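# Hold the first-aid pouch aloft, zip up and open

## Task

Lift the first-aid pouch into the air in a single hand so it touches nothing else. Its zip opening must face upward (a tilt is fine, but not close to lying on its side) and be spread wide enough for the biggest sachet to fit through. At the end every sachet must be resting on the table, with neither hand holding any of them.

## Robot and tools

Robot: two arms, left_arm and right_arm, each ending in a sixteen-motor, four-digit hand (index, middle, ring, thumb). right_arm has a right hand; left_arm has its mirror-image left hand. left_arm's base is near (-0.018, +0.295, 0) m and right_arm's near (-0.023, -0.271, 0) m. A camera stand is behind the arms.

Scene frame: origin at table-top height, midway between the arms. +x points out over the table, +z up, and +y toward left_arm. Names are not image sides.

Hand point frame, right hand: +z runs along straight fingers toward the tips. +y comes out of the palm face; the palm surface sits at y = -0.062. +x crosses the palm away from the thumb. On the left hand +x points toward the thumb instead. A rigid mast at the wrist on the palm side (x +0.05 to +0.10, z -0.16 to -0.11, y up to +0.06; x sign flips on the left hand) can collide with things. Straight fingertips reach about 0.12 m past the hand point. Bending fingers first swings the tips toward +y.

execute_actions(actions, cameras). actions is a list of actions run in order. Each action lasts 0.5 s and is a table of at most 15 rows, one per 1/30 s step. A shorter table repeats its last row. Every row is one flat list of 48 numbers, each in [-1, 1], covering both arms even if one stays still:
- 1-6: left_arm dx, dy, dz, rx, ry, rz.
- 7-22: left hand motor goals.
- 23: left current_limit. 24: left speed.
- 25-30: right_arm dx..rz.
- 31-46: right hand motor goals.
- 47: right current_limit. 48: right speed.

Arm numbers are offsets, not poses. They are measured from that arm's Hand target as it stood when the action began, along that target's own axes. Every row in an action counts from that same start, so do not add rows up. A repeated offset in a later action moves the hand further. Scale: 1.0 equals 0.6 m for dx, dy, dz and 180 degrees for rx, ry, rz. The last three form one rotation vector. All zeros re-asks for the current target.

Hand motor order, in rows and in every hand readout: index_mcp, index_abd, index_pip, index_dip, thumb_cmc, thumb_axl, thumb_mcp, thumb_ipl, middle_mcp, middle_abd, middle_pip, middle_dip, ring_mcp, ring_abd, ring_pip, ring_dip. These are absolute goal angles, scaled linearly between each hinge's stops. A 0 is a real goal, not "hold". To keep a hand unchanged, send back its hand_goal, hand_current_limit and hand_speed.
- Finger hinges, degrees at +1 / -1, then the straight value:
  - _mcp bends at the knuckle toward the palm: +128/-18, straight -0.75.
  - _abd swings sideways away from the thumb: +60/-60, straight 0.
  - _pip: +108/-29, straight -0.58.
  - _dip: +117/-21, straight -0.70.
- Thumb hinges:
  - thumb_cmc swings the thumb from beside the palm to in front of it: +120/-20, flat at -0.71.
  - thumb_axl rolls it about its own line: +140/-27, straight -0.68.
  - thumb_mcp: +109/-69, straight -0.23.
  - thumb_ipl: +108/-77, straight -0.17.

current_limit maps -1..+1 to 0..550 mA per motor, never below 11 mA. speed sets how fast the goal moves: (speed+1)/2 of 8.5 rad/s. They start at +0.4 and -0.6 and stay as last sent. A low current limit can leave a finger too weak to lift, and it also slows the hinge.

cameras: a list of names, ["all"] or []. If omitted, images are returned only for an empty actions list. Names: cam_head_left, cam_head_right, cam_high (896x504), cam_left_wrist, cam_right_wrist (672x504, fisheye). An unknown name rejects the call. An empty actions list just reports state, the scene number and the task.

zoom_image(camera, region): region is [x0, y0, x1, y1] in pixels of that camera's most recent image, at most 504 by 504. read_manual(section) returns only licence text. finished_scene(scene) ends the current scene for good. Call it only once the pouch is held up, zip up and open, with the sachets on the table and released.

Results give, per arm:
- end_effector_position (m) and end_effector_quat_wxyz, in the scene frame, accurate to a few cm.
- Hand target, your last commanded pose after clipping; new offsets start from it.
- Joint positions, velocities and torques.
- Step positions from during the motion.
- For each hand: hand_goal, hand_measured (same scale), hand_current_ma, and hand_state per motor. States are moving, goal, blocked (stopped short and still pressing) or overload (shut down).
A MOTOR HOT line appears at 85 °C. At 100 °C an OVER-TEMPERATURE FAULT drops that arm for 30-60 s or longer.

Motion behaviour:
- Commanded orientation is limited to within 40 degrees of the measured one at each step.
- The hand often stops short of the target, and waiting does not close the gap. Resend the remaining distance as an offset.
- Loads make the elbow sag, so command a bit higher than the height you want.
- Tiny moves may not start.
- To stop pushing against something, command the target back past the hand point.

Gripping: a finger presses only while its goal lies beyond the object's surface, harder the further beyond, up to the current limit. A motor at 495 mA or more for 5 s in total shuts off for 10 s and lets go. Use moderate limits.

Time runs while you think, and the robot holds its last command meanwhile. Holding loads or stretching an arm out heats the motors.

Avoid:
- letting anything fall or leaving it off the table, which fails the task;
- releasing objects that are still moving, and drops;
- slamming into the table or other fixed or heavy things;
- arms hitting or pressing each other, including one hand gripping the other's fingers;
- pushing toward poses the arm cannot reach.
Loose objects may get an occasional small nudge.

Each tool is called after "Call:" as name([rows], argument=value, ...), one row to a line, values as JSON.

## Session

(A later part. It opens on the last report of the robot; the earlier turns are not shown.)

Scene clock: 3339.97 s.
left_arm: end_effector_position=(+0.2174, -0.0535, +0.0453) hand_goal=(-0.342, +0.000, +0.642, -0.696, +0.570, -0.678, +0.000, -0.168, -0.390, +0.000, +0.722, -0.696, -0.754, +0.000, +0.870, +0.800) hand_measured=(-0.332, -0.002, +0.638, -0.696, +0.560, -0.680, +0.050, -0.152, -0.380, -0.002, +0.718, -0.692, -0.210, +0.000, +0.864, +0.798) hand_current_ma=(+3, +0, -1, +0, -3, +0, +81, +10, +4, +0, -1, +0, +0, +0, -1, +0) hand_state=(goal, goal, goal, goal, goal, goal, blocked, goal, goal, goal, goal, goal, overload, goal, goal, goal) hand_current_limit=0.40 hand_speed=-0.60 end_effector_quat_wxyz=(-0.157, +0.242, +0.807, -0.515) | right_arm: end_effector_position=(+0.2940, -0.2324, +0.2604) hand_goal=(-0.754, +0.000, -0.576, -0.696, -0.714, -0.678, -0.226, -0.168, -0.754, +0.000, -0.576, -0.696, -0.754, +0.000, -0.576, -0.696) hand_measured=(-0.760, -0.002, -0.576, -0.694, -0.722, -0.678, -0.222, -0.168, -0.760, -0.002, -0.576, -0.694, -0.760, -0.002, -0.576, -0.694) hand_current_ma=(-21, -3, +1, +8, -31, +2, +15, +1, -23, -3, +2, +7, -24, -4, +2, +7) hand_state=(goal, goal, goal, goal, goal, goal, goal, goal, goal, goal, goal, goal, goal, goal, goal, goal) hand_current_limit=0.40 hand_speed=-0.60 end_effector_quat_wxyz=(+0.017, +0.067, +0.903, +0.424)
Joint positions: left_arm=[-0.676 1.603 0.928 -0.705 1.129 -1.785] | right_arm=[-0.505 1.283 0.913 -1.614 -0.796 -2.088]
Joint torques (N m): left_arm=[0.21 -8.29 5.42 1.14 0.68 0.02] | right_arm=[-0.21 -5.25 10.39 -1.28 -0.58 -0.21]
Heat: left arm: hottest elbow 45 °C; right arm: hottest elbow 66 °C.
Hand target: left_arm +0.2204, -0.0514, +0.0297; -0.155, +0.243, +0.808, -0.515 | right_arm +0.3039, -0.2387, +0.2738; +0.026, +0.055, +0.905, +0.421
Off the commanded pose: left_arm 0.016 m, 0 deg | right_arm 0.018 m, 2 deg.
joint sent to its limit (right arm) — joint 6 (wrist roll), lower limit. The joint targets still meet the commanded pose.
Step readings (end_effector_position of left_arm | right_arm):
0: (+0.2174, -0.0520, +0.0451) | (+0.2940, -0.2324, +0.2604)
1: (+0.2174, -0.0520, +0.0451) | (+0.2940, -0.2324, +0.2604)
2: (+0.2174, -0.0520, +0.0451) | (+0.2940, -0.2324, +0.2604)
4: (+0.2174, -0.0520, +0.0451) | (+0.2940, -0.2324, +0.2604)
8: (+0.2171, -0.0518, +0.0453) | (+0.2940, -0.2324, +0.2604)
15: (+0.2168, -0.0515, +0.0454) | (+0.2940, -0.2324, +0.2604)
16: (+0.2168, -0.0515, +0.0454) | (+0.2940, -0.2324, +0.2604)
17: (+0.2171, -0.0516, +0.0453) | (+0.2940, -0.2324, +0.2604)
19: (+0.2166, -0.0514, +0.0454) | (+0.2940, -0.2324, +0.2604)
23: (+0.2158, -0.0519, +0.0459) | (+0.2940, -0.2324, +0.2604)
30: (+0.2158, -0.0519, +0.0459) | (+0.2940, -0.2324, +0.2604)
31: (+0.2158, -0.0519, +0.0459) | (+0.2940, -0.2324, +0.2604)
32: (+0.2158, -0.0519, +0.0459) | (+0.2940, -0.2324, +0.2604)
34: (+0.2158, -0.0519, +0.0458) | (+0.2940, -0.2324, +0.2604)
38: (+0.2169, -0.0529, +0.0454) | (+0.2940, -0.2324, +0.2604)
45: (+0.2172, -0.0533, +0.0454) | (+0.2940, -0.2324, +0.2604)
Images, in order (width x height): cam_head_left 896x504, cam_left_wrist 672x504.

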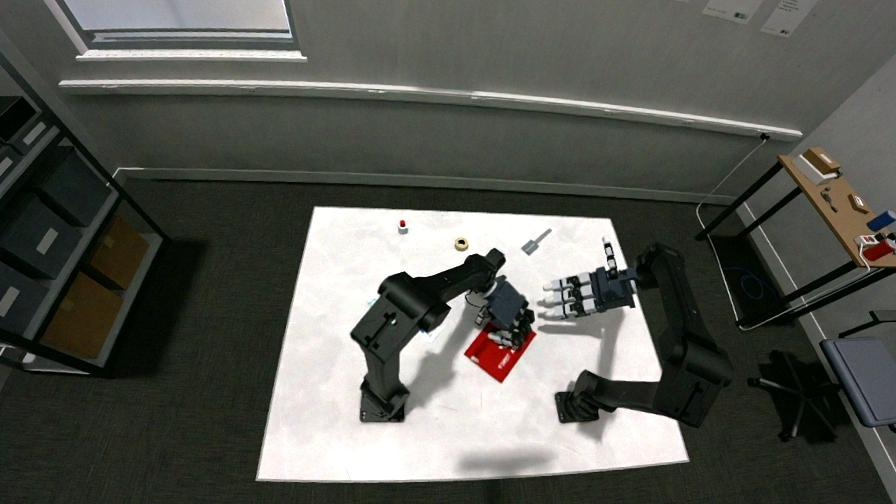

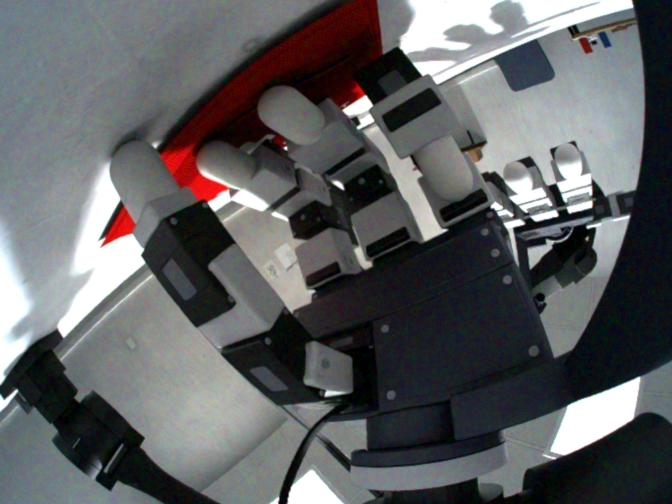

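Call:
execute_actions([
  [[0,0,0,0,0,0,-0.342,0,0.642,-0.696,0.571,-0.678,0.13,-0.168,-0.39,0,0.722,-0.696,-0.754,0,0.87,0.8,0.4,-0.8,0,0,0,0,0,0,-0.754,0,-0.576,-0.696,-0.714,-0.678,-0.226,-0.168,-0.754,0,-0.576,-0.696,-0.754,0,-0.576,-0.696,0.4,-0.6]],
], cameras=["cam_left_wrist","cam_head_left"])

Call:
zoom_image(camera="cam_left_wrist", region=[60, 40, 340, 240])

Call:
zoom_image(camera="cam_head_left", region=[450, 280, 550, 370])

Scene clock: 3348.87 s.
left_arm: end_effector_position=(+0.2190, -0.0522, +0.0450) hand_goal=(-0.342, +0.000, +0.642, -0.696, +0.570, -0.678, +0.130, -0.168, -0.390, +0.000, +0.722, -0.696, -0.754, +0.000, +0.870, +0.800) hand_measured=(-0.332, -0.002, +0.638, -0.696, +0.552, -0.684, +0.106, -0.176, -0.380, -0.002, +0.718, -0.692, -0.210, +0.000, +0.864, +0.798) hand_current_ma=(+3, +0, -1, +0, -8, -2, -21, -3, +3, +0, -1, +0, +0, +0, -1, +0) hand_state=(goal, goal, goal, goal, goal, goal, blocked, goal, goal, goal, goal, goal, overload, goal, goal, goal) hand_current_limit=0.40 hand_speed=-0.80 end_effector_quat_wxyz=(-0.156, +0.240, +0.808, -0.516) | right_arm: end_effector_position=(+0.2940, -0.2324, +0.2604) hand_goal=(-0.754, +0.000, -0.576, -0.696, -0.714, -0.678, -0.226, -0.168, -0.754, +0.000, -0.576, -0.696, -0.754, +0.000, -0.576, -0.696) hand_measured=(-0.760, -0.002, -0.576, -0.694, -0.722, -0.678, -0.222, -0.168, -0.760, -0.002, -0.576, -0.694, -0.760, -0.002, -0.576, -0.694) hand_current_ma=(-21, -3, +1, +8, -31, +2, +15, +1, -23, -3, +2, +7, -24, -4, +2, +7) hand_state=(goal, goal, goal, goal, goal, goal, goal, goal, goal, goal, goal, goal, goal, goal, goal, goal) hand_current_limit=0.40 hand_speed=-0.60 end_effector_quat_wxyz=(+0.017, +0.067, +0.903, +0.424)
Joint positions: left_arm=[-0.671 1.604 0.928 -0.705 1.129 -1.785] | right_arm=[-0.505 1.283 0.913 -1.614 -0.796 -2.088]
Joint torques (N m): left_arm=[-0.15 -8.41 5.41 1.13 0.68 0.03] | right_arm=[-0.15 -5.3 10.37 -1.28 -0.57 -0.21]
Heat: left arm: hottest elbow 45 °C; right arm: hottest elbow 66 °C.
Hand target: left_arm +0.2205, -0.0513, +0.0298; -0.154, +0.243, +0.808, -0.515 | right_arm +0.3039, -0.2387, +0.2738; +0.026, +0.055, +0.905, +0.421
Off the commanded pose: left_arm 0.015 m, 0 deg | right_arm 0.018 m, 2 deg.
joint sent to its limit (right arm) — joint 6 (wrist roll), lower limit. The joint targets still meet the commanded pose.
Step readings (end_effector_position of left_arm | right_arm):
0: (+0.2174, -0.0535, +0.0453) | (+0.2940, -0.2324, +0.2604)
1: (+0.2174, -0.0535, +0.0453) | (+0.2940, -0.2324, +0.2604)
2: (+0.2174, -0.0535, +0.0453) | (+0.2940, -0.2324, +0.2604)
4: (+0.2174, -0.0535, +0.0453) | (+0.2940, -0.2324, +0.2604)
8: (+0.2174, -0.0535, +0.0453) | (+0.2940, -0.2324, +0.2604)
15: (+0.2190, -0.0522, +0.0450) | (+0.2940, -0.2324, +0.2604)
Images, in order (width x height): cam_head_left 896x504, cam_left_wrist 672x504.

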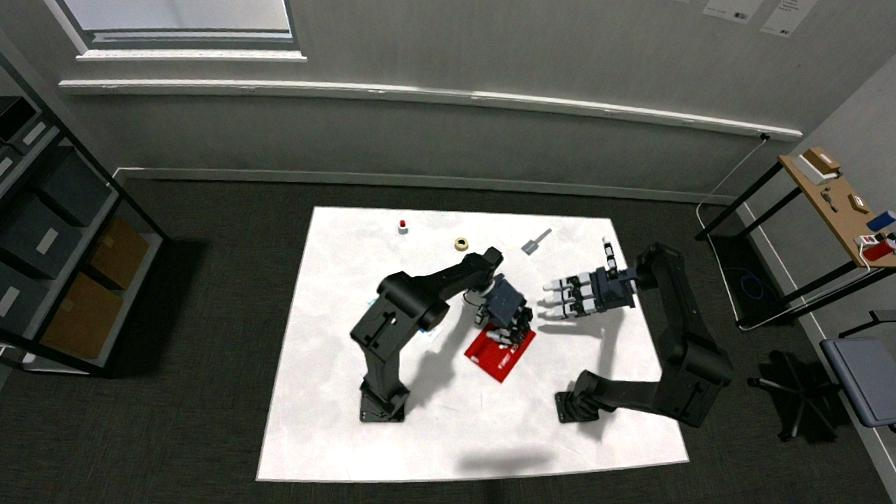

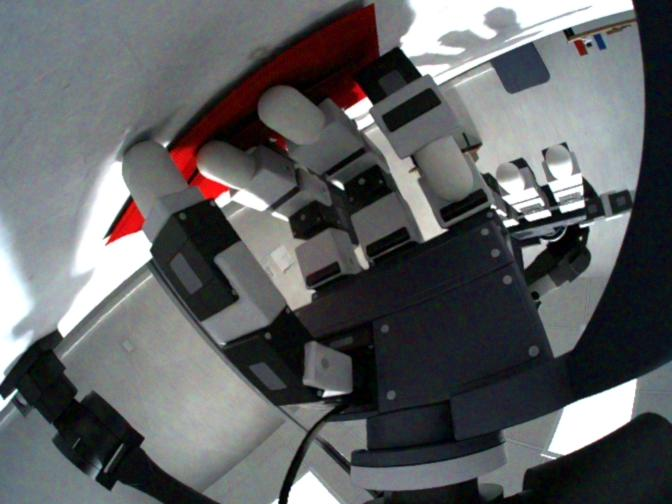

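Scaled by 1.800 from the camera's 672x504 image, which has a finer 960x720 frame.

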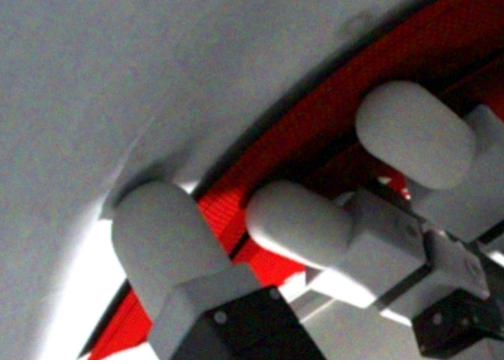

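Scaled by 5.040 from the camera's 896x504 image, which has a finer 1280x720 frame.

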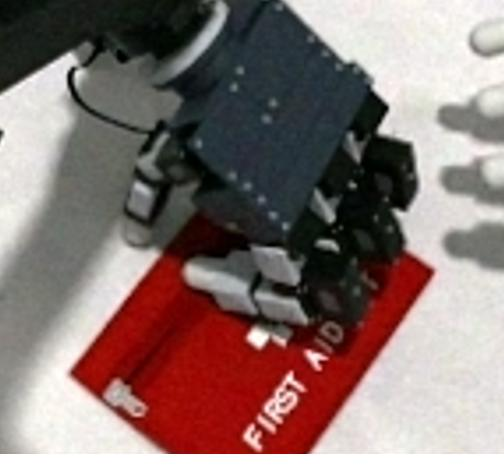

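Call:
execute_actions([
  [[0,0,0,0,0,0,-0.342,0,0.642,-0.696,0.571,-0.678,0.22,-0.168,-0.39,0,0.722,-0.696,-0.754,0,0.87,0.8,0.4,-0.8,0,0,0,0,0,0,-0.754,0,-0.576,-0.696,-0.714,-0.678,-0.226,-0.168,-0.754,0,-0.576,-0.696,-0.754,0,-0.576,-0.696,0.4,-0.6]],
], cameras=["cam_left_wrist","cam_head_left"])

Call:
zoom_image(camera="cam_left_wrist", region=[60, 40, 340, 240])

Call:
zoom_image(camera="cam_head_left", region=[450, 280, 550, 370])

Scene clock: 3361.87 s.
left_arm: end_effector_position=(+0.2206, -0.0507, +0.0446) hand_goal=(-0.342, +0.000, +0.642, -0.696, +0.570, -0.678, +0.220, -0.168, -0.390, +0.000, +0.722, -0.696, -0.754, +0.000, +0.870, +0.800) hand_measured=(-0.332, -0.002, +0.638, -0.696, +0.550, -0.686, +0.138, -0.194, -0.380, -0.002, +0.718, -0.692, -0.210, +0.000, +0.864, +0.798) hand_current_ma=(+3, +0, -1, +0, -10, -2, -206, -27, +3, +0, -1, +0, +0, +0, -1, +0) hand_state=(goal, goal, goal, goal, goal, goal, blocked, blocked, goal, goal, goal, goal, overload, goal, goal, goal) hand_current_limit=0.40 hand_speed=-0.80 end_effector_quat_wxyz=(-0.155, +0.238, +0.809, -0.515) | right_arm: end_effector_position=(+0.2940, -0.2324, +0.2604) hand_goal=(-0.754, +0.000, -0.576, -0.696, -0.714, -0.678, -0.226, -0.168, -0.754, +0.000, -0.576, -0.696, -0.754, +0.000, -0.576, -0.696) hand_measured=(-0.760, -0.002, -0.576, -0.694, -0.722, -0.678, -0.222, -0.168, -0.760, -0.002, -0.576, -0.694, -0.760, -0.002, -0.576, -0.694) hand_current_ma=(-21, -3, +1, +8, -31, +2, +15, +1, -23, -3, +2, +7, -24, -4, +2, +7) hand_state=(goal, goal, goal, goal, goal, goal, goal, goal, goal, goal, goal, goal, goal, goal, goal, goal) hand_current_limit=0.40 hand_speed=-0.60 end_effector_quat_wxyz=(+0.017, +0.067, +0.903, +0.424)
Joint positions: left_arm=[-0.666 1.604 0.927 -0.705 1.128 -1.785] | right_arm=[-0.505 1.283 0.913 -1.614 -0.796 -2.088]
Joint torques (N m): left_arm=[-0.67 -8.41 5.48 1.13 0.78 0.03] | right_arm=[-0.26 -5.25 10.36 -1.28 -0.57 -0.2]
Heat: left arm: hottest elbow 44 °C; right arm: hottest elbow 66 °C.
Hand target: left_arm +0.2204, -0.0514, +0.0298; -0.155, +0.243, +0.808, -0.515 | right_arm +0.3039, -0.2387, +0.2738; +0.026, +0.055, +0.905, +0.421
Off the commanded pose: left_arm 0.015 m, 1 deg | right_arm 0.018 m, 2 deg.
joint sent to its limit (right arm) — joint 6 (wrist roll), lower limit. The joint targets still meet the commanded pose.
Step readings (end_effector_position of left_arm | right_arm):
0: (+0.2190, -0.0522, +0.0450) | (+0.2940, -0.2324, +0.2604)
1: (+0.2190, -0.0522, +0.0450) | (+0.2940, -0.2324, +0.2604)
2: (+0.2190, -0.0522, +0.0450) | (+0.2940, -0.2324, +0.2604)
4: (+0.2190, -0.0522, +0.0450) | (+0.2940, -0.2324, +0.2604)
8: (+0.2204, -0.0513, +0.0448) | (+0.2940, -0.2324, +0.2604)
15: (+0.2206, -0.0507, +0.0446) | (+0.2940, -0.2324, +0.2604)
Images, in order (width x height): cam_head_left 896x504, cam_left_wrist 672x504.

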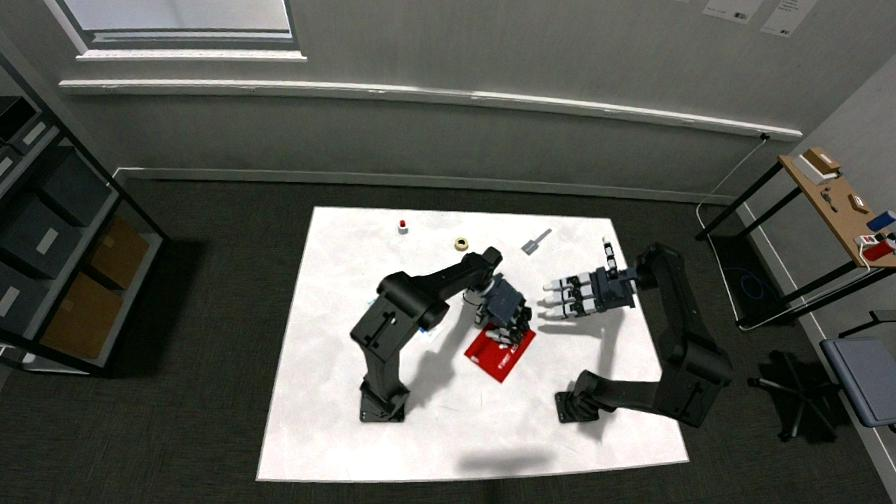

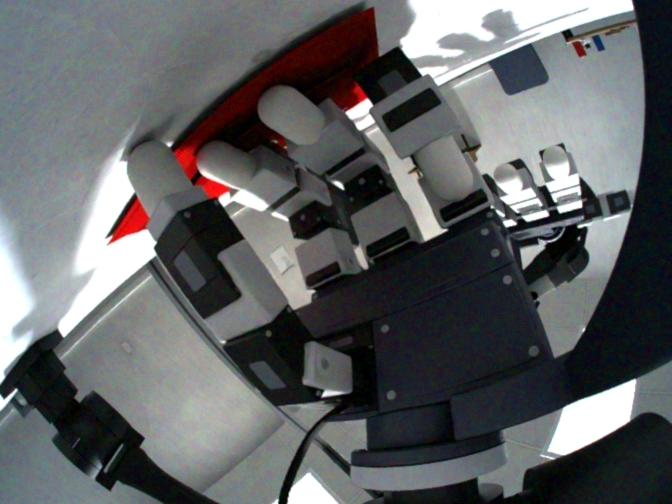

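Scaled by 1.800 from the camera's 672x504 image, which has a finer 960x720 frame.

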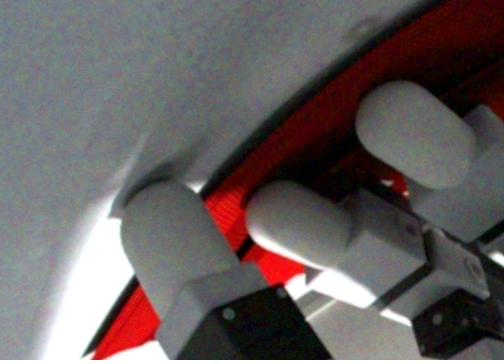

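Scaled by 5.040 from the camera's 896x504 image, which has a finer 1280x720 frame.

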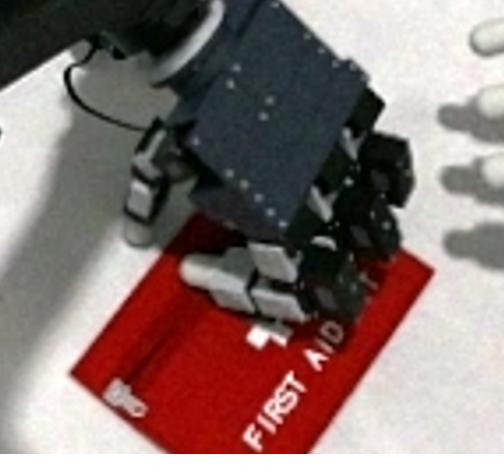

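Call:
execute_actions([
  [[0,-0.0151,-0.007,0,0,0,-0.342,0,0.642,-0.696,0.571,-0.678,0.20,-0.168,-0.39,0,0.722,-0.696,-0.754,0,0.87,0.8,0.4,-0.8,0,0,0,0,0,0,-0.754,0,-0.576,-0.696,-0.714,-0.678,-0.226,-0.168,-0.754,0,-0.576,-0.696,-0.754,0,-0.576,-0.696,0.4,-0.6]],
], cameras=["cam_left_wrist"])

Call:
zoom_image(camera="cam_left_wrist", region=[60, 40, 340, 240])

Scene clock: 3371.23 s.
left_arm: end_effector_position=(+0.2206, -0.0507, +0.0446) hand_goal=(-0.342, +0.000, +0.642, -0.696, +0.570, -0.678, +0.200, -0.168, -0.390, +0.000, +0.722, -0.696, -0.754, +0.000, +0.870, +0.800) hand_measured=(-0.332, -0.002, +0.638, -0.696, +0.550, -0.686, +0.138, -0.194, -0.380, -0.002, +0.718, -0.692, -0.210, +0.000, +0.864, +0.798) hand_current_ma=(+3, +0, -1, +0, -10, -2, -125, -27, +3, +0, -1, +0, +0, +0, -1, +0) hand_state=(goal, goal, goal, goal, goal, goal, blocked, blocked, goal, goal, goal, goal, overload, goal, goal, goal) hand_current_limit=0.40 hand_speed=-0.80 end_effector_quat_wxyz=(-0.155, +0.238, +0.809, -0.515) | right_arm: end_effector_position=(+0.2940, -0.2324, +0.2604) hand_goal=(-0.754, +0.000, -0.576, -0.696, -0.714, -0.678, -0.226, -0.168, -0.754, +0.000, -0.576, -0.696, -0.754, +0.000, -0.576, -0.696) hand_measured=(-0.760, -0.002, -0.576, -0.694, -0.722, -0.678, -0.222, -0.168, -0.760, -0.002, -0.576, -0.694, -0.760, -0.002, -0.576, -0.694) hand_current_ma=(-21, -3, +1, +8, -31, +2, +15, +1, -23, -3, +2, +7, -24, -4, +2, +7) hand_state=(goal, goal, goal, goal, goal, goal, goal, goal, goal, goal, goal, goal, goal, goal, goal, goal) hand_current_limit=0.40 hand_speed=-0.60 end_effector_quat_wxyz=(+0.017, +0.067, +0.903, +0.424)
Joint positions: left_arm=[-0.666 1.604 0.927 -0.705 1.128 -1.785] | right_arm=[-0.505 1.283 0.913 -1.614 -0.796 -2.088]
Joint torques (N m): left_arm=[-0.62 -9.93 6.28 -0.06 0.77 0.01] | right_arm=[-0.21 -5.25 10.37 -1.28 -0.58 -0.2]
Heat: left arm: hottest elbow 44 °C; right arm: hottest elbow 66 °C.
Hand target: left_arm +0.2204, -0.0514, +0.0398; -0.155, +0.243, +0.808, -0.515 | right_arm +0.3039, -0.2387, +0.2738; +0.026, +0.055, +0.905, +0.421
Off the commanded pose: left_arm 0.005 m, 1 deg | right_arm 0.018 m, 2 deg.
joint sent to its limit (right arm) — joint 6 (wrist roll), lower limit. The joint targets still meet the commanded pose.
Step readings (end_effector_position of left_arm | right_arm):
0: (+0.2206, -0.0507, +0.0446) | (+0.2940, -0.2324, +0.2604)
1: (+0.2206, -0.0507, +0.0446) | (+0.2940, -0.2324, +0.2604)
2: (+0.2206, -0.0507, +0.0446) | (+0.2940, -0.2324, +0.2604)
4: (+0.2206, -0.0507, +0.0446) | (+0.2940, -0.2324, +0.2604)
8: (+0.2206, -0.0507, +0.0446) | (+0.2940, -0.2324, +0.2604)
15: (+0.2206, -0.0507, +0.0446) | (+0.2940, -0.2324, +0.2604)
Images, in order (width x height): cam_left_wrist 672x504.

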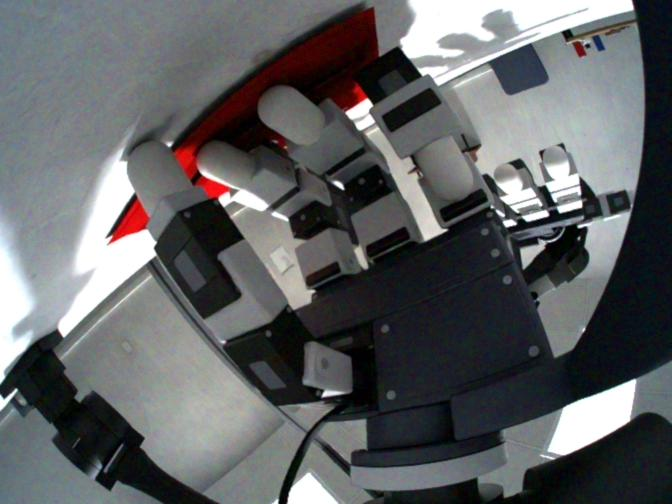

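Scaled by 1.800 from the camera's 672x504 image, which has a finer 960x720 frame.

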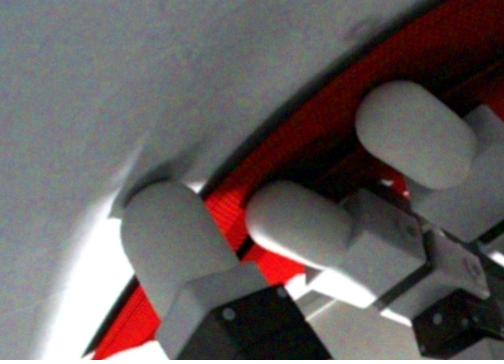

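Call:
execute_actions([
  [[0,-0.0091,-0.0042,0,0,0,-0.342,0,0.642,-0.696,0.571,-0.678,0.20,-0.168,-0.39,0,0.722,-0.696,-0.754,0,0.87,0.8,0.4,-0.8,0,0,0,0,0,0,-0.754,0,-0.576,-0.696,-0.714,-0.678,-0.226,-0.168,-0.754,0,-0.576,-0.696,-0.754,0,-0.576,-0.696,0.4,-0.6]],
], cameras=[])

Scene clock: 3378.30 s.
left_arm: end_effector_position=(+0.2195, -0.0495, +0.0447) hand_goal=(-0.342, +0.000, +0.642, -0.696, +0.570, -0.678, +0.200, -0.168, -0.390, +0.000, +0.722, -0.696, -0.754, +0.000, +0.870, +0.800) hand_measured=(-0.332, -0.002, +0.638, -0.696, +0.560, -0.684, +0.138, -0.194, -0.380, -0.002, +0.718, -0.692, -0.210, +0.000, +0.864, +0.798) hand_current_ma=(+3, +0, -1, +0, -3, -2, -125, -27, +3, +0, -1, +0, +0, +0, -1, +0) hand_state=(goal, goal, goal, goal, goal, goal, blocked, blocked, goal, goal, goal, goal, overload, goal, goal, goal) hand_current_limit=0.40 hand_speed=-0.80 end_effector_quat_wxyz=(-0.157, +0.236, +0.810, -0.514) | right_arm: end_effector_position=(+0.2940, -0.2324, +0.2604) hand_goal=(-0.754, +0.000, -0.576, -0.696, -0.714, -0.678, -0.226, -0.168, -0.754, +0.000, -0.576, -0.696, -0.754, +0.000, -0.576, -0.696) hand_measured=(-0.760, -0.002, -0.576, -0.694, -0.722, -0.678, -0.222, -0.168, -0.760, -0.002, -0.576, -0.694, -0.760, -0.002, -0.576, -0.694) hand_current_ma=(-21, -3, +1, +8, -31, +2, +15, +1, -23, -3, +2, +7, -24, -4, +2, +7) hand_state=(goal, goal, goal, goal, goal, goal, goal, goal, goal, goal, goal, goal, goal, goal, goal, goal) hand_current_limit=0.40 hand_speed=-0.60 end_effector_quat_wxyz=(+0.017, +0.067, +0.903, +0.424)
Joint positions: left_arm=[-0.666 1.603 0.927 -0.712 1.126 -1.785] | right_arm=[-0.505 1.283 0.913 -1.614 -0.796 -2.088]
Joint torques (N m): left_arm=[-0.67 -10.7 6.75 -0.5 0.8 0.01] | right_arm=[-0.21 -5.25 10.37 -1.25 -0.58 -0.21]
Heat: left arm: hottest elbow 44 °C; right arm: hottest elbow 66 °C.
Hand target: left_arm +0.2204, -0.0514, +0.0458; -0.155, +0.243, +0.808, -0.515 | right_arm +0.3039, -0.2387, +0.2738; +0.026, +0.055, +0.905, +0.421
Off the commanded pose: left_arm 0.002 m, 1 deg | right_arm 0.018 m, 2 deg.
joint sent to its limit (right arm) — joint 6 (wrist roll), lower limit. The joint targets still meet the commanded pose.
Step readings (end_effector_position of left_arm | right_arm):
0: (+0.2206, -0.0507, +0.0446) | (+0.2940, -0.2324, +0.2604)
1: (+0.2206, -0.0507, +0.0446) | (+0.2940, -0.2324, +0.2604)
2: (+0.2206, -0.0507, +0.0446) | (+0.2940, -0.2324, +0.2604)
4: (+0.2206, -0.0504, +0.0447) | (+0.2940, -0.2324, +0.2604)
8: (+0.2198, -0.0497, +0.0447) | (+0.2940, -0.2324, +0.2604)
15: (+0.2195, -0.0495, +0.0447) | (+0.2940, -0.2324, +0.2604)
No camera images: "cameras" was empty.

Call:
execute_actions([
  [[0,-0.0091,-0.0042,0,0,0,-0.342,0,0.642,-0.696,0.571,-0.678,0.22,-0.168,-0.39,0,0.722,-0.696,-0.754,0,0.87,0.8,0.4,-0.8,0,0,0,0,0,0,-0.754,0,-0.576,-0.696,-0.714,-0.678,-0.226,-0.168,-0.754,0,-0.576,-0.696,-0.754,0,-0.576,-0.696,0.4,-0.6]],
], cameras=["cam_left_wrist"])

Call:
zoom_image(camera="cam_left_wrist", region=[60, 40, 340, 240])

Scene clock: 3385.20 s.
left_arm: end_effector_position=(+0.2178, -0.0480, +0.0445) hand_goal=(-0.342, +0.000, +0.642, -0.696, +0.570, -0.678, +0.220, -0.168, -0.390, +0.000, +0.722, -0.696, -0.754, +0.000, +0.870, +0.800) hand_measured=(-0.332, -0.002, +0.638, -0.696, +0.568, -0.680, +0.216, -0.172, -0.380, -0.002, +0.718, -0.692, -0.210, +0.000, +0.864, +0.798) hand_current_ma=(+3, +0, -1, +0, +0, +0, -1, -1, +3, +0, -1, +0, +0, +0, -1, +0) hand_state=(goal, goal, goal, goal, goal, goal, goal, goal, goal, goal, goal, goal, overload, goal, goal, goal) hand_current_limit=0.40 hand_speed=-0.80 end_effector_quat_wxyz=(-0.160, +0.237, +0.810, -0.512) | right_arm: end_effector_position=(+0.2940, -0.2324, +0.2604) hand_goal=(-0.754, +0.000, -0.576, -0.696, -0.714, -0.678, -0.226, -0.168, -0.754, +0.000, -0.576, -0.696, -0.754, +0.000, -0.576, -0.696) hand_measured=(-0.760, -0.002, -0.576, -0.694, -0.722, -0.678, -0.222, -0.168, -0.760, -0.002, -0.576, -0.694, -0.760, -0.002, -0.576, -0.694) hand_current_ma=(-21, -3, +1, +8, -31, +2, +15, +1, -23, -3, +2, +7, -24, -4, +2, +7) hand_state=(goal, goal, goal, goal, goal, goal, goal, goal, goal, goal, goal, goal, goal, goal, goal, goal) hand_current_limit=0.40 hand_speed=-0.60 end_effector_quat_wxyz=(+0.017, +0.067, +0.903, +0.424)
Joint positions: left_arm=[-0.666 1.603 0.927 -0.726 1.126 -1.776] | right_arm=[-0.505 1.283 0.913 -1.614 -0.796 -2.088]
Joint torques (N m): left_arm=[-0.67 -11.52 7.25 -0.65 0.81 -0.01] | right_arm=[-0.21 -5.25 10.37 -1.26 -0.57 -0.2]
Heat: left arm: hottest elbow 44 °C; right arm: hottest elbow 66 °C.
Hand target: left_arm +0.2203, -0.0514, +0.0517; -0.155, +0.243, +0.808, -0.515 | right_arm +0.3039, -0.2387, +0.2738; +0.026, +0.055, +0.905, +0.421
Off the commanded pose: left_arm 0.008 m, 1 deg | right_arm 0.018 m, 2 deg.
joint sent to its limit (right arm) — joint 6 (wrist roll), lower limit. The joint targets still meet the commanded pose.
Step readings (end_effector_position of left_arm | right_arm):
0: (+0.2195, -0.0495, +0.0447) | (+0.2940, -0.2324, +0.2604)
1: (+0.2195, -0.0495, +0.0447) | (+0.2940, -0.2324, +0.2604)
2: (+0.2195, -0.0495, +0.0447) | (+0.2940, -0.2324, +0.2604)
4: (+0.2194, -0.0492, +0.0445) | (+0.2940, -0.2324, +0.2604)
8: (+0.2183, -0.0484, +0.0445) | (+0.2940, -0.2324, +0.2604)
15: (+0.2181, -0.0482, +0.0445) | (+0.2940, -0.2324, +0.2604)
Images, in order (width x height): cam_left_wrist 672x504.

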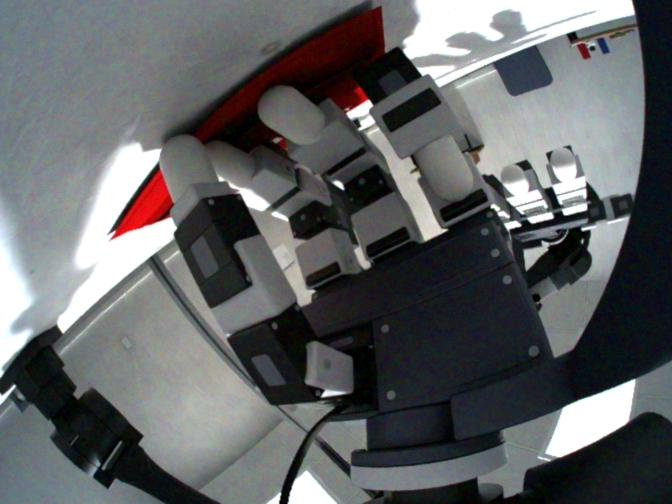

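Scaled by 1.800 from the camera's 672x504 image, which has a finer 960x720 frame.

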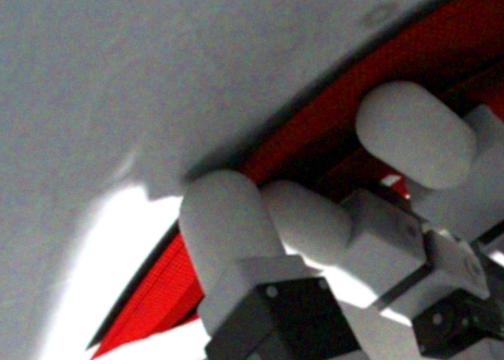

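Call:
execute_actions(actions=[], cameras=["cam_head_left","cam_head_right"])

Call:
zoom_image(camera="cam_head_left", region=[450, 280, 550, 370])

Call:
zoom_image(camera="cam_head_right", region=[450, 290, 560, 390])

Scene clock: 3394.23 s.
left_arm: end_effector_position=(+0.2178, -0.0480, +0.0445) hand_goal=(-0.342, +0.000, +0.642, -0.696, +0.570, -0.678, +0.220, -0.168, -0.390, +0.000, +0.722, -0.696, -0.754, +0.000, +0.870, +0.800) hand_measured=(-0.332, -0.002, +0.638, -0.696, +0.568, -0.680, +0.216, -0.172, -0.380, -0.002, +0.718, -0.692, -0.210, +0.000, +0.864, +0.798) hand_current_ma=(+3, +0, -1, +0, +0, +0, -1, -1, +3, +0, -1, +0, +0, +0, -1, +0) hand_state=(goal, goal, goal, goal, goal, goal, goal, goal, goal, goal, goal, goal, overload, goal, goal, goal) hand_current_limit=0.40 hand_speed=-0.80 end_effector_quat_wxyz=(-0.160, +0.237, +0.810, -0.512) | right_arm: end_effector_position=(+0.2940, -0.2324, +0.2604) hand_goal=(-0.754, +0.000, -0.576, -0.696, -0.714, -0.678, -0.226, -0.168, -0.754, +0.000, -0.576, -0.696, -0.754, +0.000, -0.576, -0.696) hand_measured=(-0.760, -0.002, -0.576, -0.694, -0.722, -0.678, -0.222, -0.168, -0.760, -0.002, -0.576, -0.694, -0.760, -0.002, -0.576, -0.694) hand_current_ma=(-21, -3, +1, +8, -31, +2, +15, +1, -23, -3, +2, +7, -24, -4, +2, +7) hand_state=(goal, goal, goal, goal, goal, goal, goal, goal, goal, goal, goal, goal, goal, goal, goal, goal) hand_current_limit=0.40 hand_speed=-0.60 end_effector_quat_wxyz=(+0.017, +0.067, +0.903, +0.424)
Joint positions: left_arm=[-0.666 1.603 0.927 -0.726 1.126 -1.776] | right_arm=[-0.505 1.283 0.913 -1.614 -0.796 -2.088]
Joint velocities: within noise
Joint torques (N m): left_arm=[-0.67 -11.52 7.21 -0.66 0.81 -0.01] | right_arm=[-0.21 -5.3 10.37 -1.28 -0.58 -0.21]
Heat: left arm: hottest elbow 44 °C; right arm: hottest elbow 66 °C.
Hand target: left_arm +0.2203, -0.0514, +0.0517; -0.155, +0.243, +0.808, -0.515 | right_arm +0.3039, -0.2387, +0.2738; +0.026, +0.055, +0.905, +0.421
Off the commanded pose: left_arm 0.008 m, 1 deg | right_arm 0.018 m, 2 deg.
Images, in order (width x height): cam_head_left 896x504, cam_head_right 896x504.

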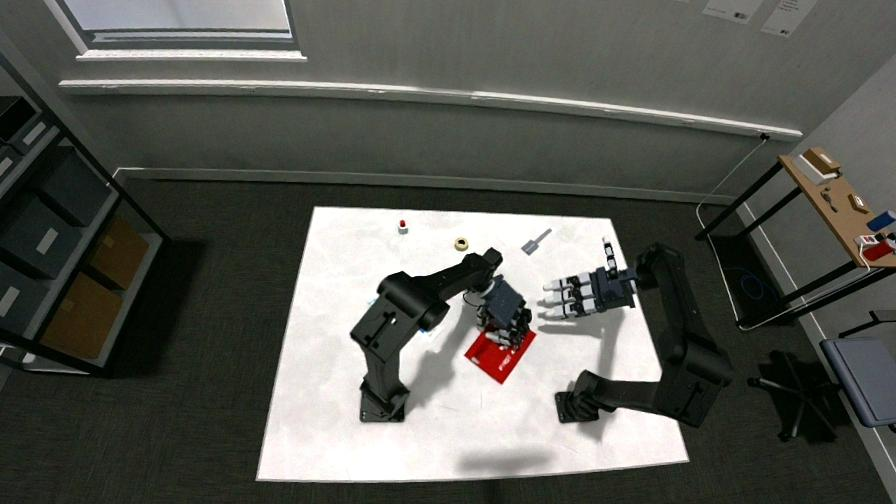

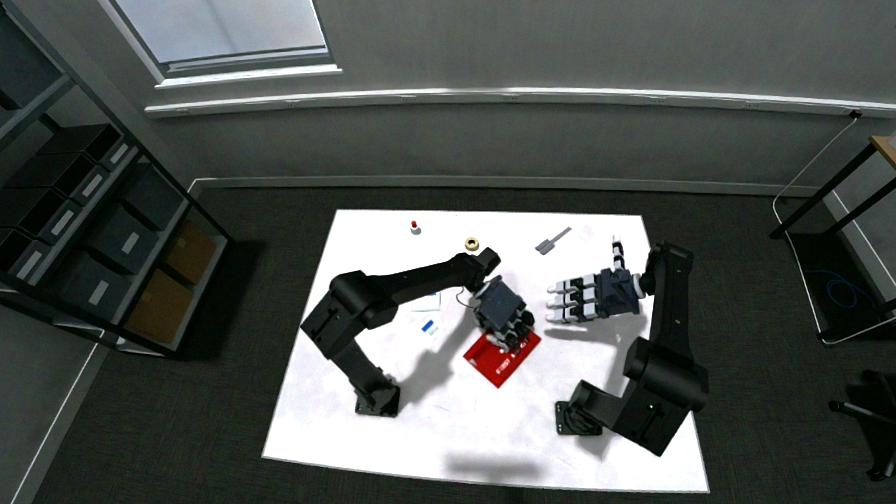

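Scaled by 5.040 from the camera's 896x504 image, which has a finer 1280x720 frame.

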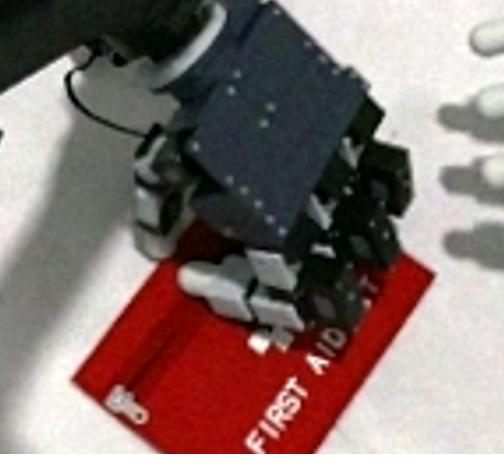

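Scaled by 4.582 from the camera's 896x504 image, which has a finer 1280x720 frame.

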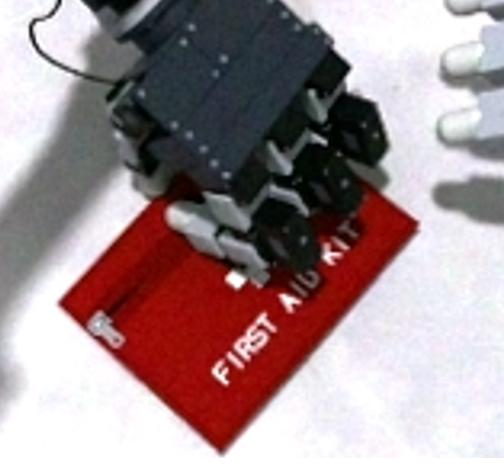

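Call:
execute_actions([
  [[0,-0.0302,-0.0141,0,0,0,-0.342,0,0.642,-0.696,0.571,-0.678,0.0,-0.168,-0.39,0,0.722,-0.696,-0.754,0,0.87,0.8,0.4,-0.6,0,0,0,0,0,0,-0.754,0,-0.576,-0.696,-0.714,-0.678,-0.226,-0.168,-0.754,0,-0.576,-0.696,-0.754,0,-0.576,-0.696,0.4,-0.6]],
  [[0,-0.012,0.0257,0,0,0,-0.342,0,0.642,-0.696,0.571,-0.678,0.0,-0.168,-0.39,0,0.722,-0.696,-0.754,0,0.87,0.8,0.4,-0.6,0,0,0,0,0,0,-0.754,0,-0.576,-0.696,-0.714,-0.678,-0.226,-0.168,-0.754,0,-0.576,-0.696,-0.754,0,-0.576,-0.696,0.4,-0.6]],
], cameras=["cam_left_wrist","cam_head_left"])

Call:
zoom_image(camera="cam_left_wrist", region=[60, 0, 400, 240])

Call:
zoom_image(camera="cam_head_left", region=[450, 280, 550, 370])

Scene clock: 3455.40 s.
left_arm: end_effector_position=(+0.2029, -0.0544, +0.0586) hand_goal=(-0.342, +0.000, +0.642, -0.696, +0.570, -0.678, +0.000, -0.168, -0.390, +0.000, +0.722, -0.696, -0.754, +0.000, +0.870, +0.800) hand_measured=(-0.332, -0.002, +0.638, -0.696, +0.568, -0.680, +0.002, -0.170, -0.380, -0.002, +0.718, -0.694, -0.208, +0.000, +0.864, +0.798) hand_current_ma=(+3, +0, -1, +0, +0, +0, +0, +0, +3, +0, -1, +0, +0, +0, -1, +0) hand_state=(goal, goal, goal, goal, goal, goal, goal, goal, goal, goal, goal, goal, overload, goal, goal, goal) hand_current_limit=0.40 hand_speed=-0.60 end_effector_quat_wxyz=(-0.172, +0.233, +0.812, -0.508) | right_arm: end_effector_position=(+0.2940, -0.2324, +0.2604) hand_goal=(-0.754, +0.000, -0.576, -0.696, -0.714, -0.678, -0.226, -0.168, -0.754, +0.000, -0.576, -0.696, -0.754, +0.000, -0.576, -0.696) hand_measured=(-0.760, -0.002, -0.576, -0.694, -0.722, -0.678, -0.222, -0.168, -0.760, -0.002, -0.576, -0.694, -0.760, -0.002, -0.576, -0.694) hand_current_ma=(-21, -3, +1, +8, -31, +2, +15, +1, -23, -3, +2, +7, -24, -4, +2, +7) hand_state=(goal, goal, goal, goal, goal, goal, goal, goal, goal, goal, goal, goal, goal, goal, goal, goal) hand_current_limit=0.40 hand_speed=-0.60 end_effector_quat_wxyz=(+0.017, +0.067, +0.903, +0.424)
Joint positions: left_arm=[-0.701 1.568 0.927 -0.729 1.122 -1.84] | right_arm=[-0.505 1.283 0.913 -1.614 -0.796 -2.088]
Joint torques (N m): left_arm=[-1.08 -11.87 8.29 0.88 0.67 -0.28] | right_arm=[-0.15 -5.25 10.39 -1.28 -0.58 -0.21]
Heat: left arm: hottest elbow 45 °C; right arm: hottest elbow 67 °C.
Hand target: left_arm +0.2109, -0.0656, +0.0717; -0.155, +0.243, +0.808, -0.515 | right_arm +0.3039, -0.2387, +0.2738; +0.026, +0.055, +0.905, +0.421
Off the commanded pose: left_arm 0.019 m, 3 deg | right_arm 0.018 m, 2 deg.
joint sent to its limit (right arm) — joint 6 (wrist roll), lower limit. The joint targets still meet the commanded pose.
Step readings (end_effector_position of left_arm | right_arm):
0: (+0.2178, -0.0480, +0.0445) | (+0.2940, -0.2324, +0.2604)
1: (+0.2178, -0.0480, +0.0445) | (+0.2940, -0.2324, +0.2604)
2: (+0.2170, -0.0474, +0.0448) | (+0.2940, -0.2324, +0.2604)
4: (+0.2147, -0.0455, +0.0466) | (+0.2940, -0.2324, +0.2604)
8: (+0.2118, -0.0432, +0.0534) | (+0.2940, -0.2324, +0.2604)
15: (+0.2105, -0.0422, +0.0572) | (+0.2940, -0.2324, +0.2604)
16: (+0.2102, -0.0420, +0.0572) | (+0.2940, -0.2324, +0.2604)
17: (+0.2100, -0.0420, +0.0573) | (+0.2940, -0.2324, +0.2604)
19: (+0.2088, -0.0440, +0.0574) | (+0.2940, -0.2324, +0.2604)
23: (+0.2061, -0.0504, +0.0580) | (+0.2940, -0.2324, +0.2604)
30: (+0.2032, -0.0542, +0.0584) | (+0.2940, -0.2324, +0.2604)
Images, in order (width x height): cam_head_left 896x504, cam_left_wrist 672x504.

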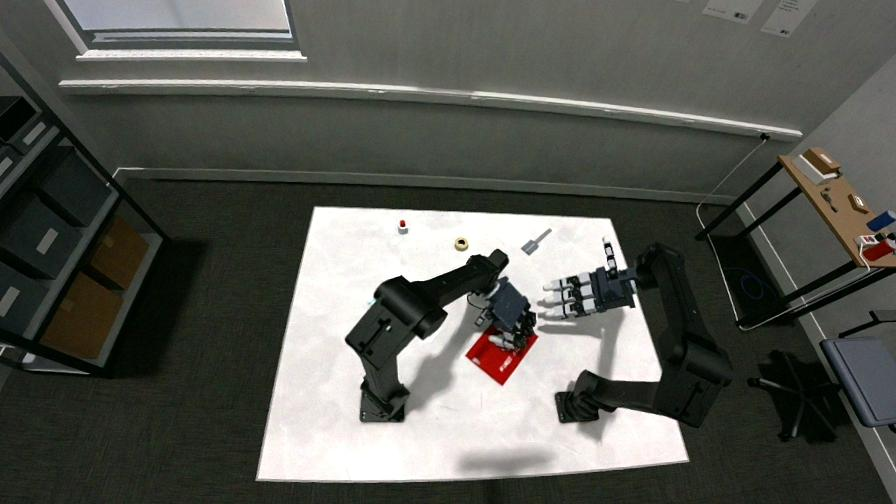

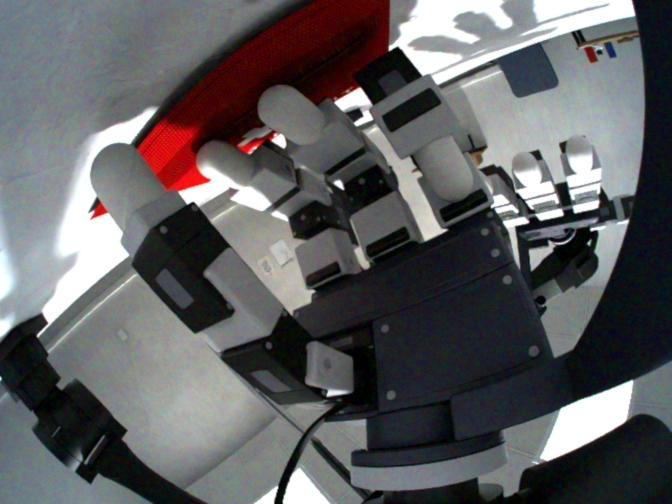

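Scaled by 1.482 from the camera's 672x504 image, which has a finer 960x720 frame.

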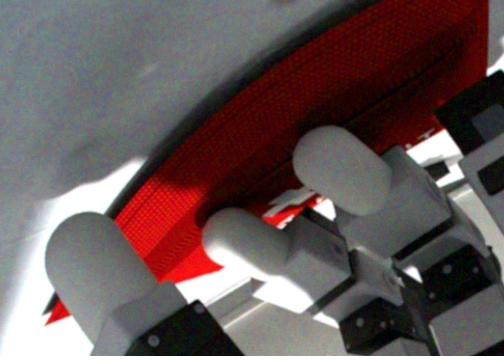

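Scaled by 5.040 from the camera's 896x504 image, which has a finer 1280x720 frame.

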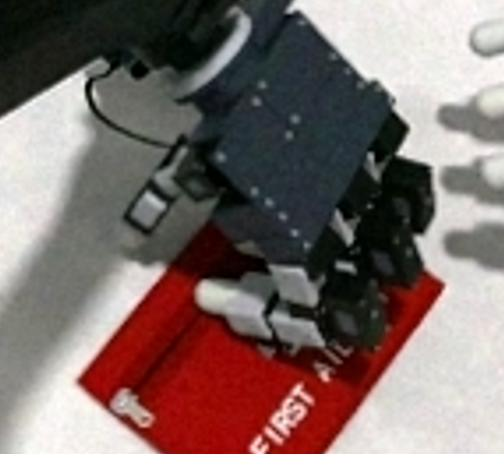

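Call:
execute_actions(actions=[])

Call:
zoom_image(camera="cam_head_left", region=[450, 280, 550, 370])

Call:
zoom_image(camera="cam_left_wrist", region=[60, 0, 400, 240])

Scene clock: 3497.47 s.
left_arm: end_effector_position=(+0.2028, -0.0543, +0.0586) hand_goal=(-0.342, +0.000, +0.642, -0.696, +0.570, -0.678, +0.000, -0.168, -0.390, +0.000, +0.722, -0.696, -0.754, +0.000, +0.870, +0.800) hand_measured=(-0.332, -0.002, +0.638, -0.696, +0.568, -0.680, +0.002, -0.170, -0.380, -0.002, +0.718, -0.694, -0.208, +0.000, +0.864, +0.798) hand_current_ma=(+3, +0, -1, +0, +0, +0, +0, +0, +3, +0, -1, +0, +0, +0, -1, +0) hand_state=(goal, goal, goal, goal, goal, goal, goal, goal, goal, goal, goal, goal, overload, goal, goal, goal) hand_current_limit=0.40 hand_speed=-0.60 end_effector_quat_wxyz=(-0.172, +0.232, +0.812, -0.507) | right_arm: end_effector_position=(+0.2940, -0.2324, +0.2604) hand_goal=(-0.754, +0.000, -0.576, -0.696, -0.714, -0.678, -0.226, -0.168, -0.754, +0.000, -0.576, -0.696, -0.754, +0.000, -0.576, -0.696) hand_measured=(-0.760, -0.002, -0.576, -0.694, -0.722, -0.678, -0.222, -0.168, -0.760, -0.002, -0.576, -0.694, -0.760, -0.002, -0.576, -0.694) hand_current_ma=(-21, -3, +1, +8, -31, +2, +15, +1, -23, -3, +2, +7, -24, -4, +2, +7) hand_state=(goal, goal, goal, goal, goal, goal, goal, goal, goal, goal, goal, goal, goal, goal, goal, goal) hand_current_limit=0.40 hand_speed=-0.60 end_effector_quat_wxyz=(+0.017, +0.067, +0.903, +0.424)
Joint positions: left_arm=[-0.701 1.568 0.927 -0.729 1.122 -1.842] | right_arm=[-0.505 1.283 0.913 -1.614 -0.796 -2.088]
Joint velocities: within noise
Joint torques (N m): left_arm=[-1.14 -11.93 8.28 0.85 0.67 -0.28] | right_arm=[-0.32 -5.19 10.36 -1.28 -0.58 -0.21]
Heat: left arm: hottest elbow 47 °C; right arm: hottest elbow 67 °C.
Hand target: left_arm +0.2109, -0.0656, +0.0717; -0.155, +0.243, +0.808, -0.515 | right_arm +0.3039, -0.2387, +0.2738; +0.026, +0.055, +0.905, +0.421
Off the commanded pose: left_arm 0.019 m, 3 deg | right_arm 0.018 m, 2 deg.

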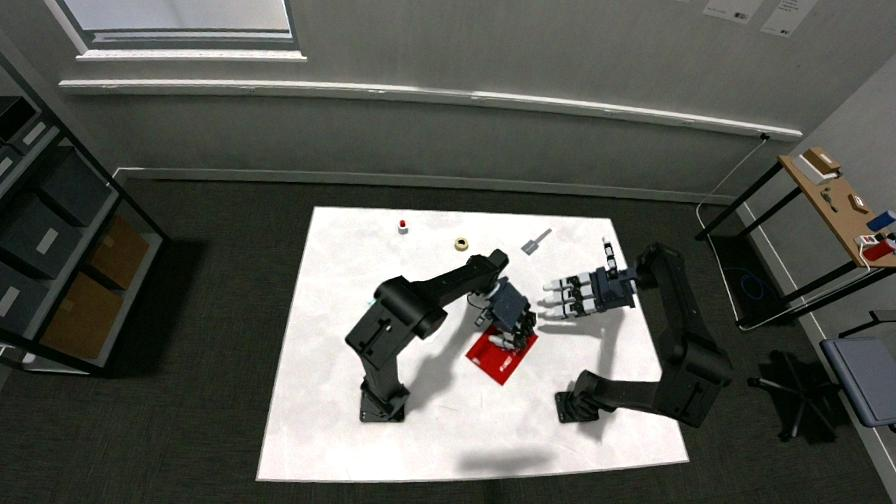

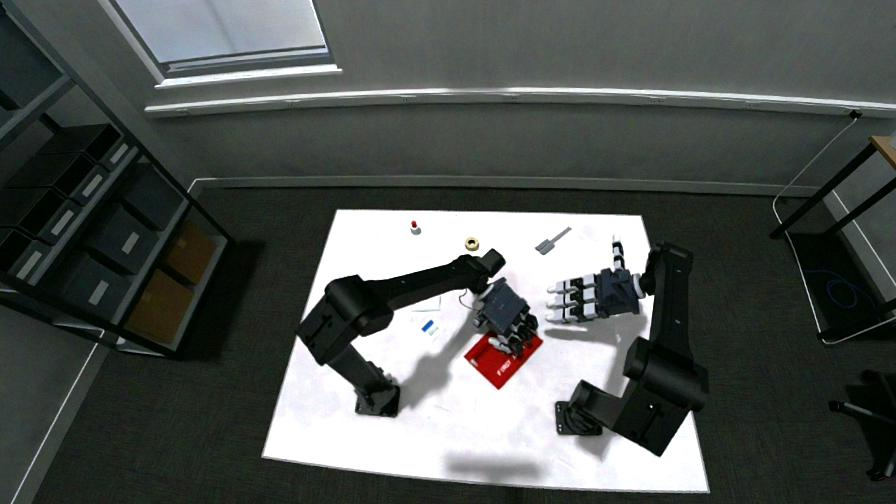

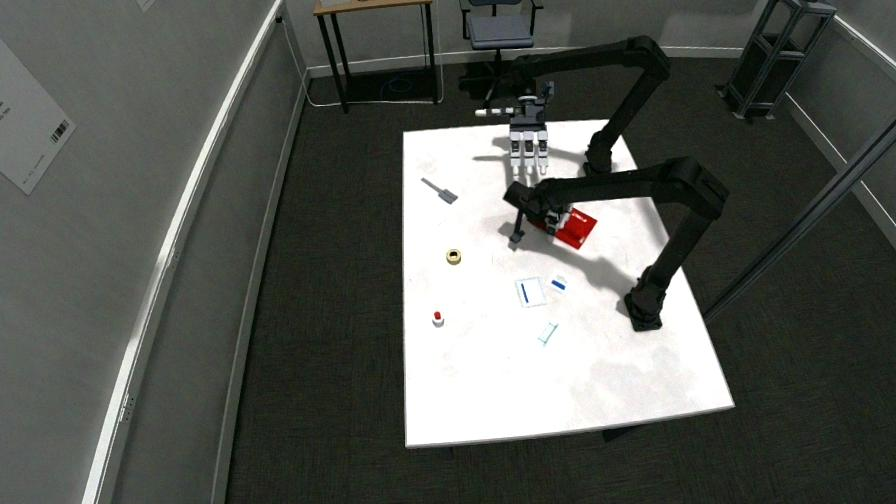

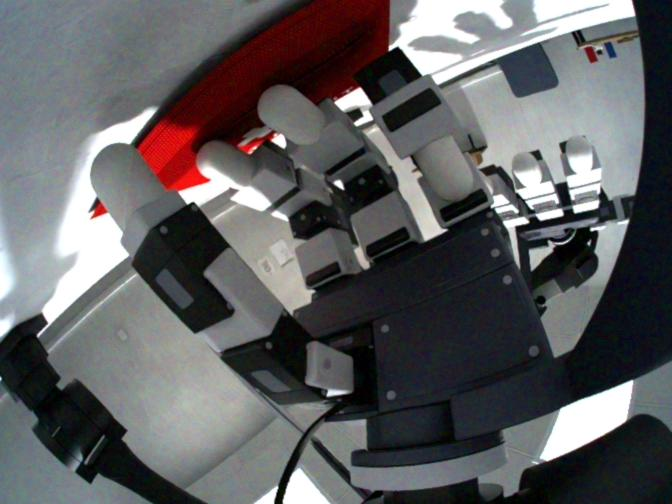

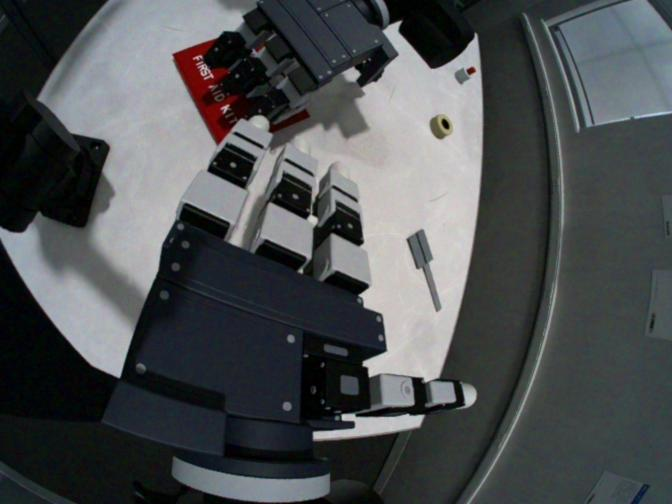

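Scaled by 5.040 from the camera's 896x504 image, which has a finer 1280x720 frame.

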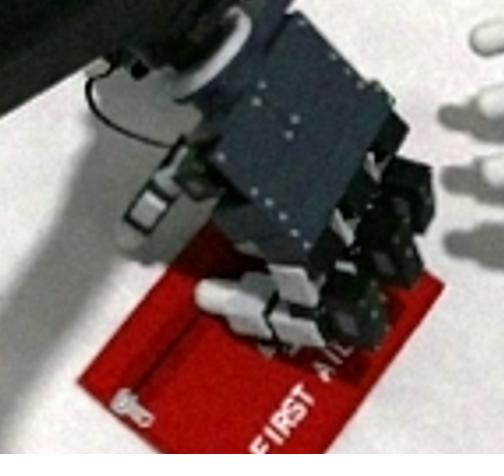

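Scaled by 1.482 from the camera's 672x504 image, which has a finer 960x720 frame.

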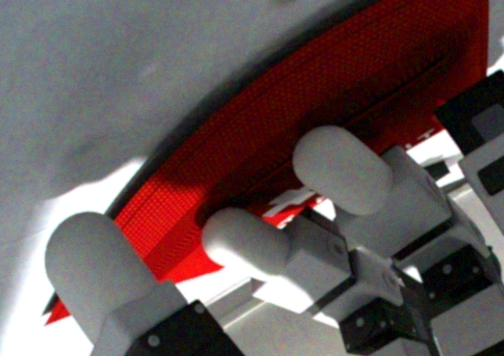

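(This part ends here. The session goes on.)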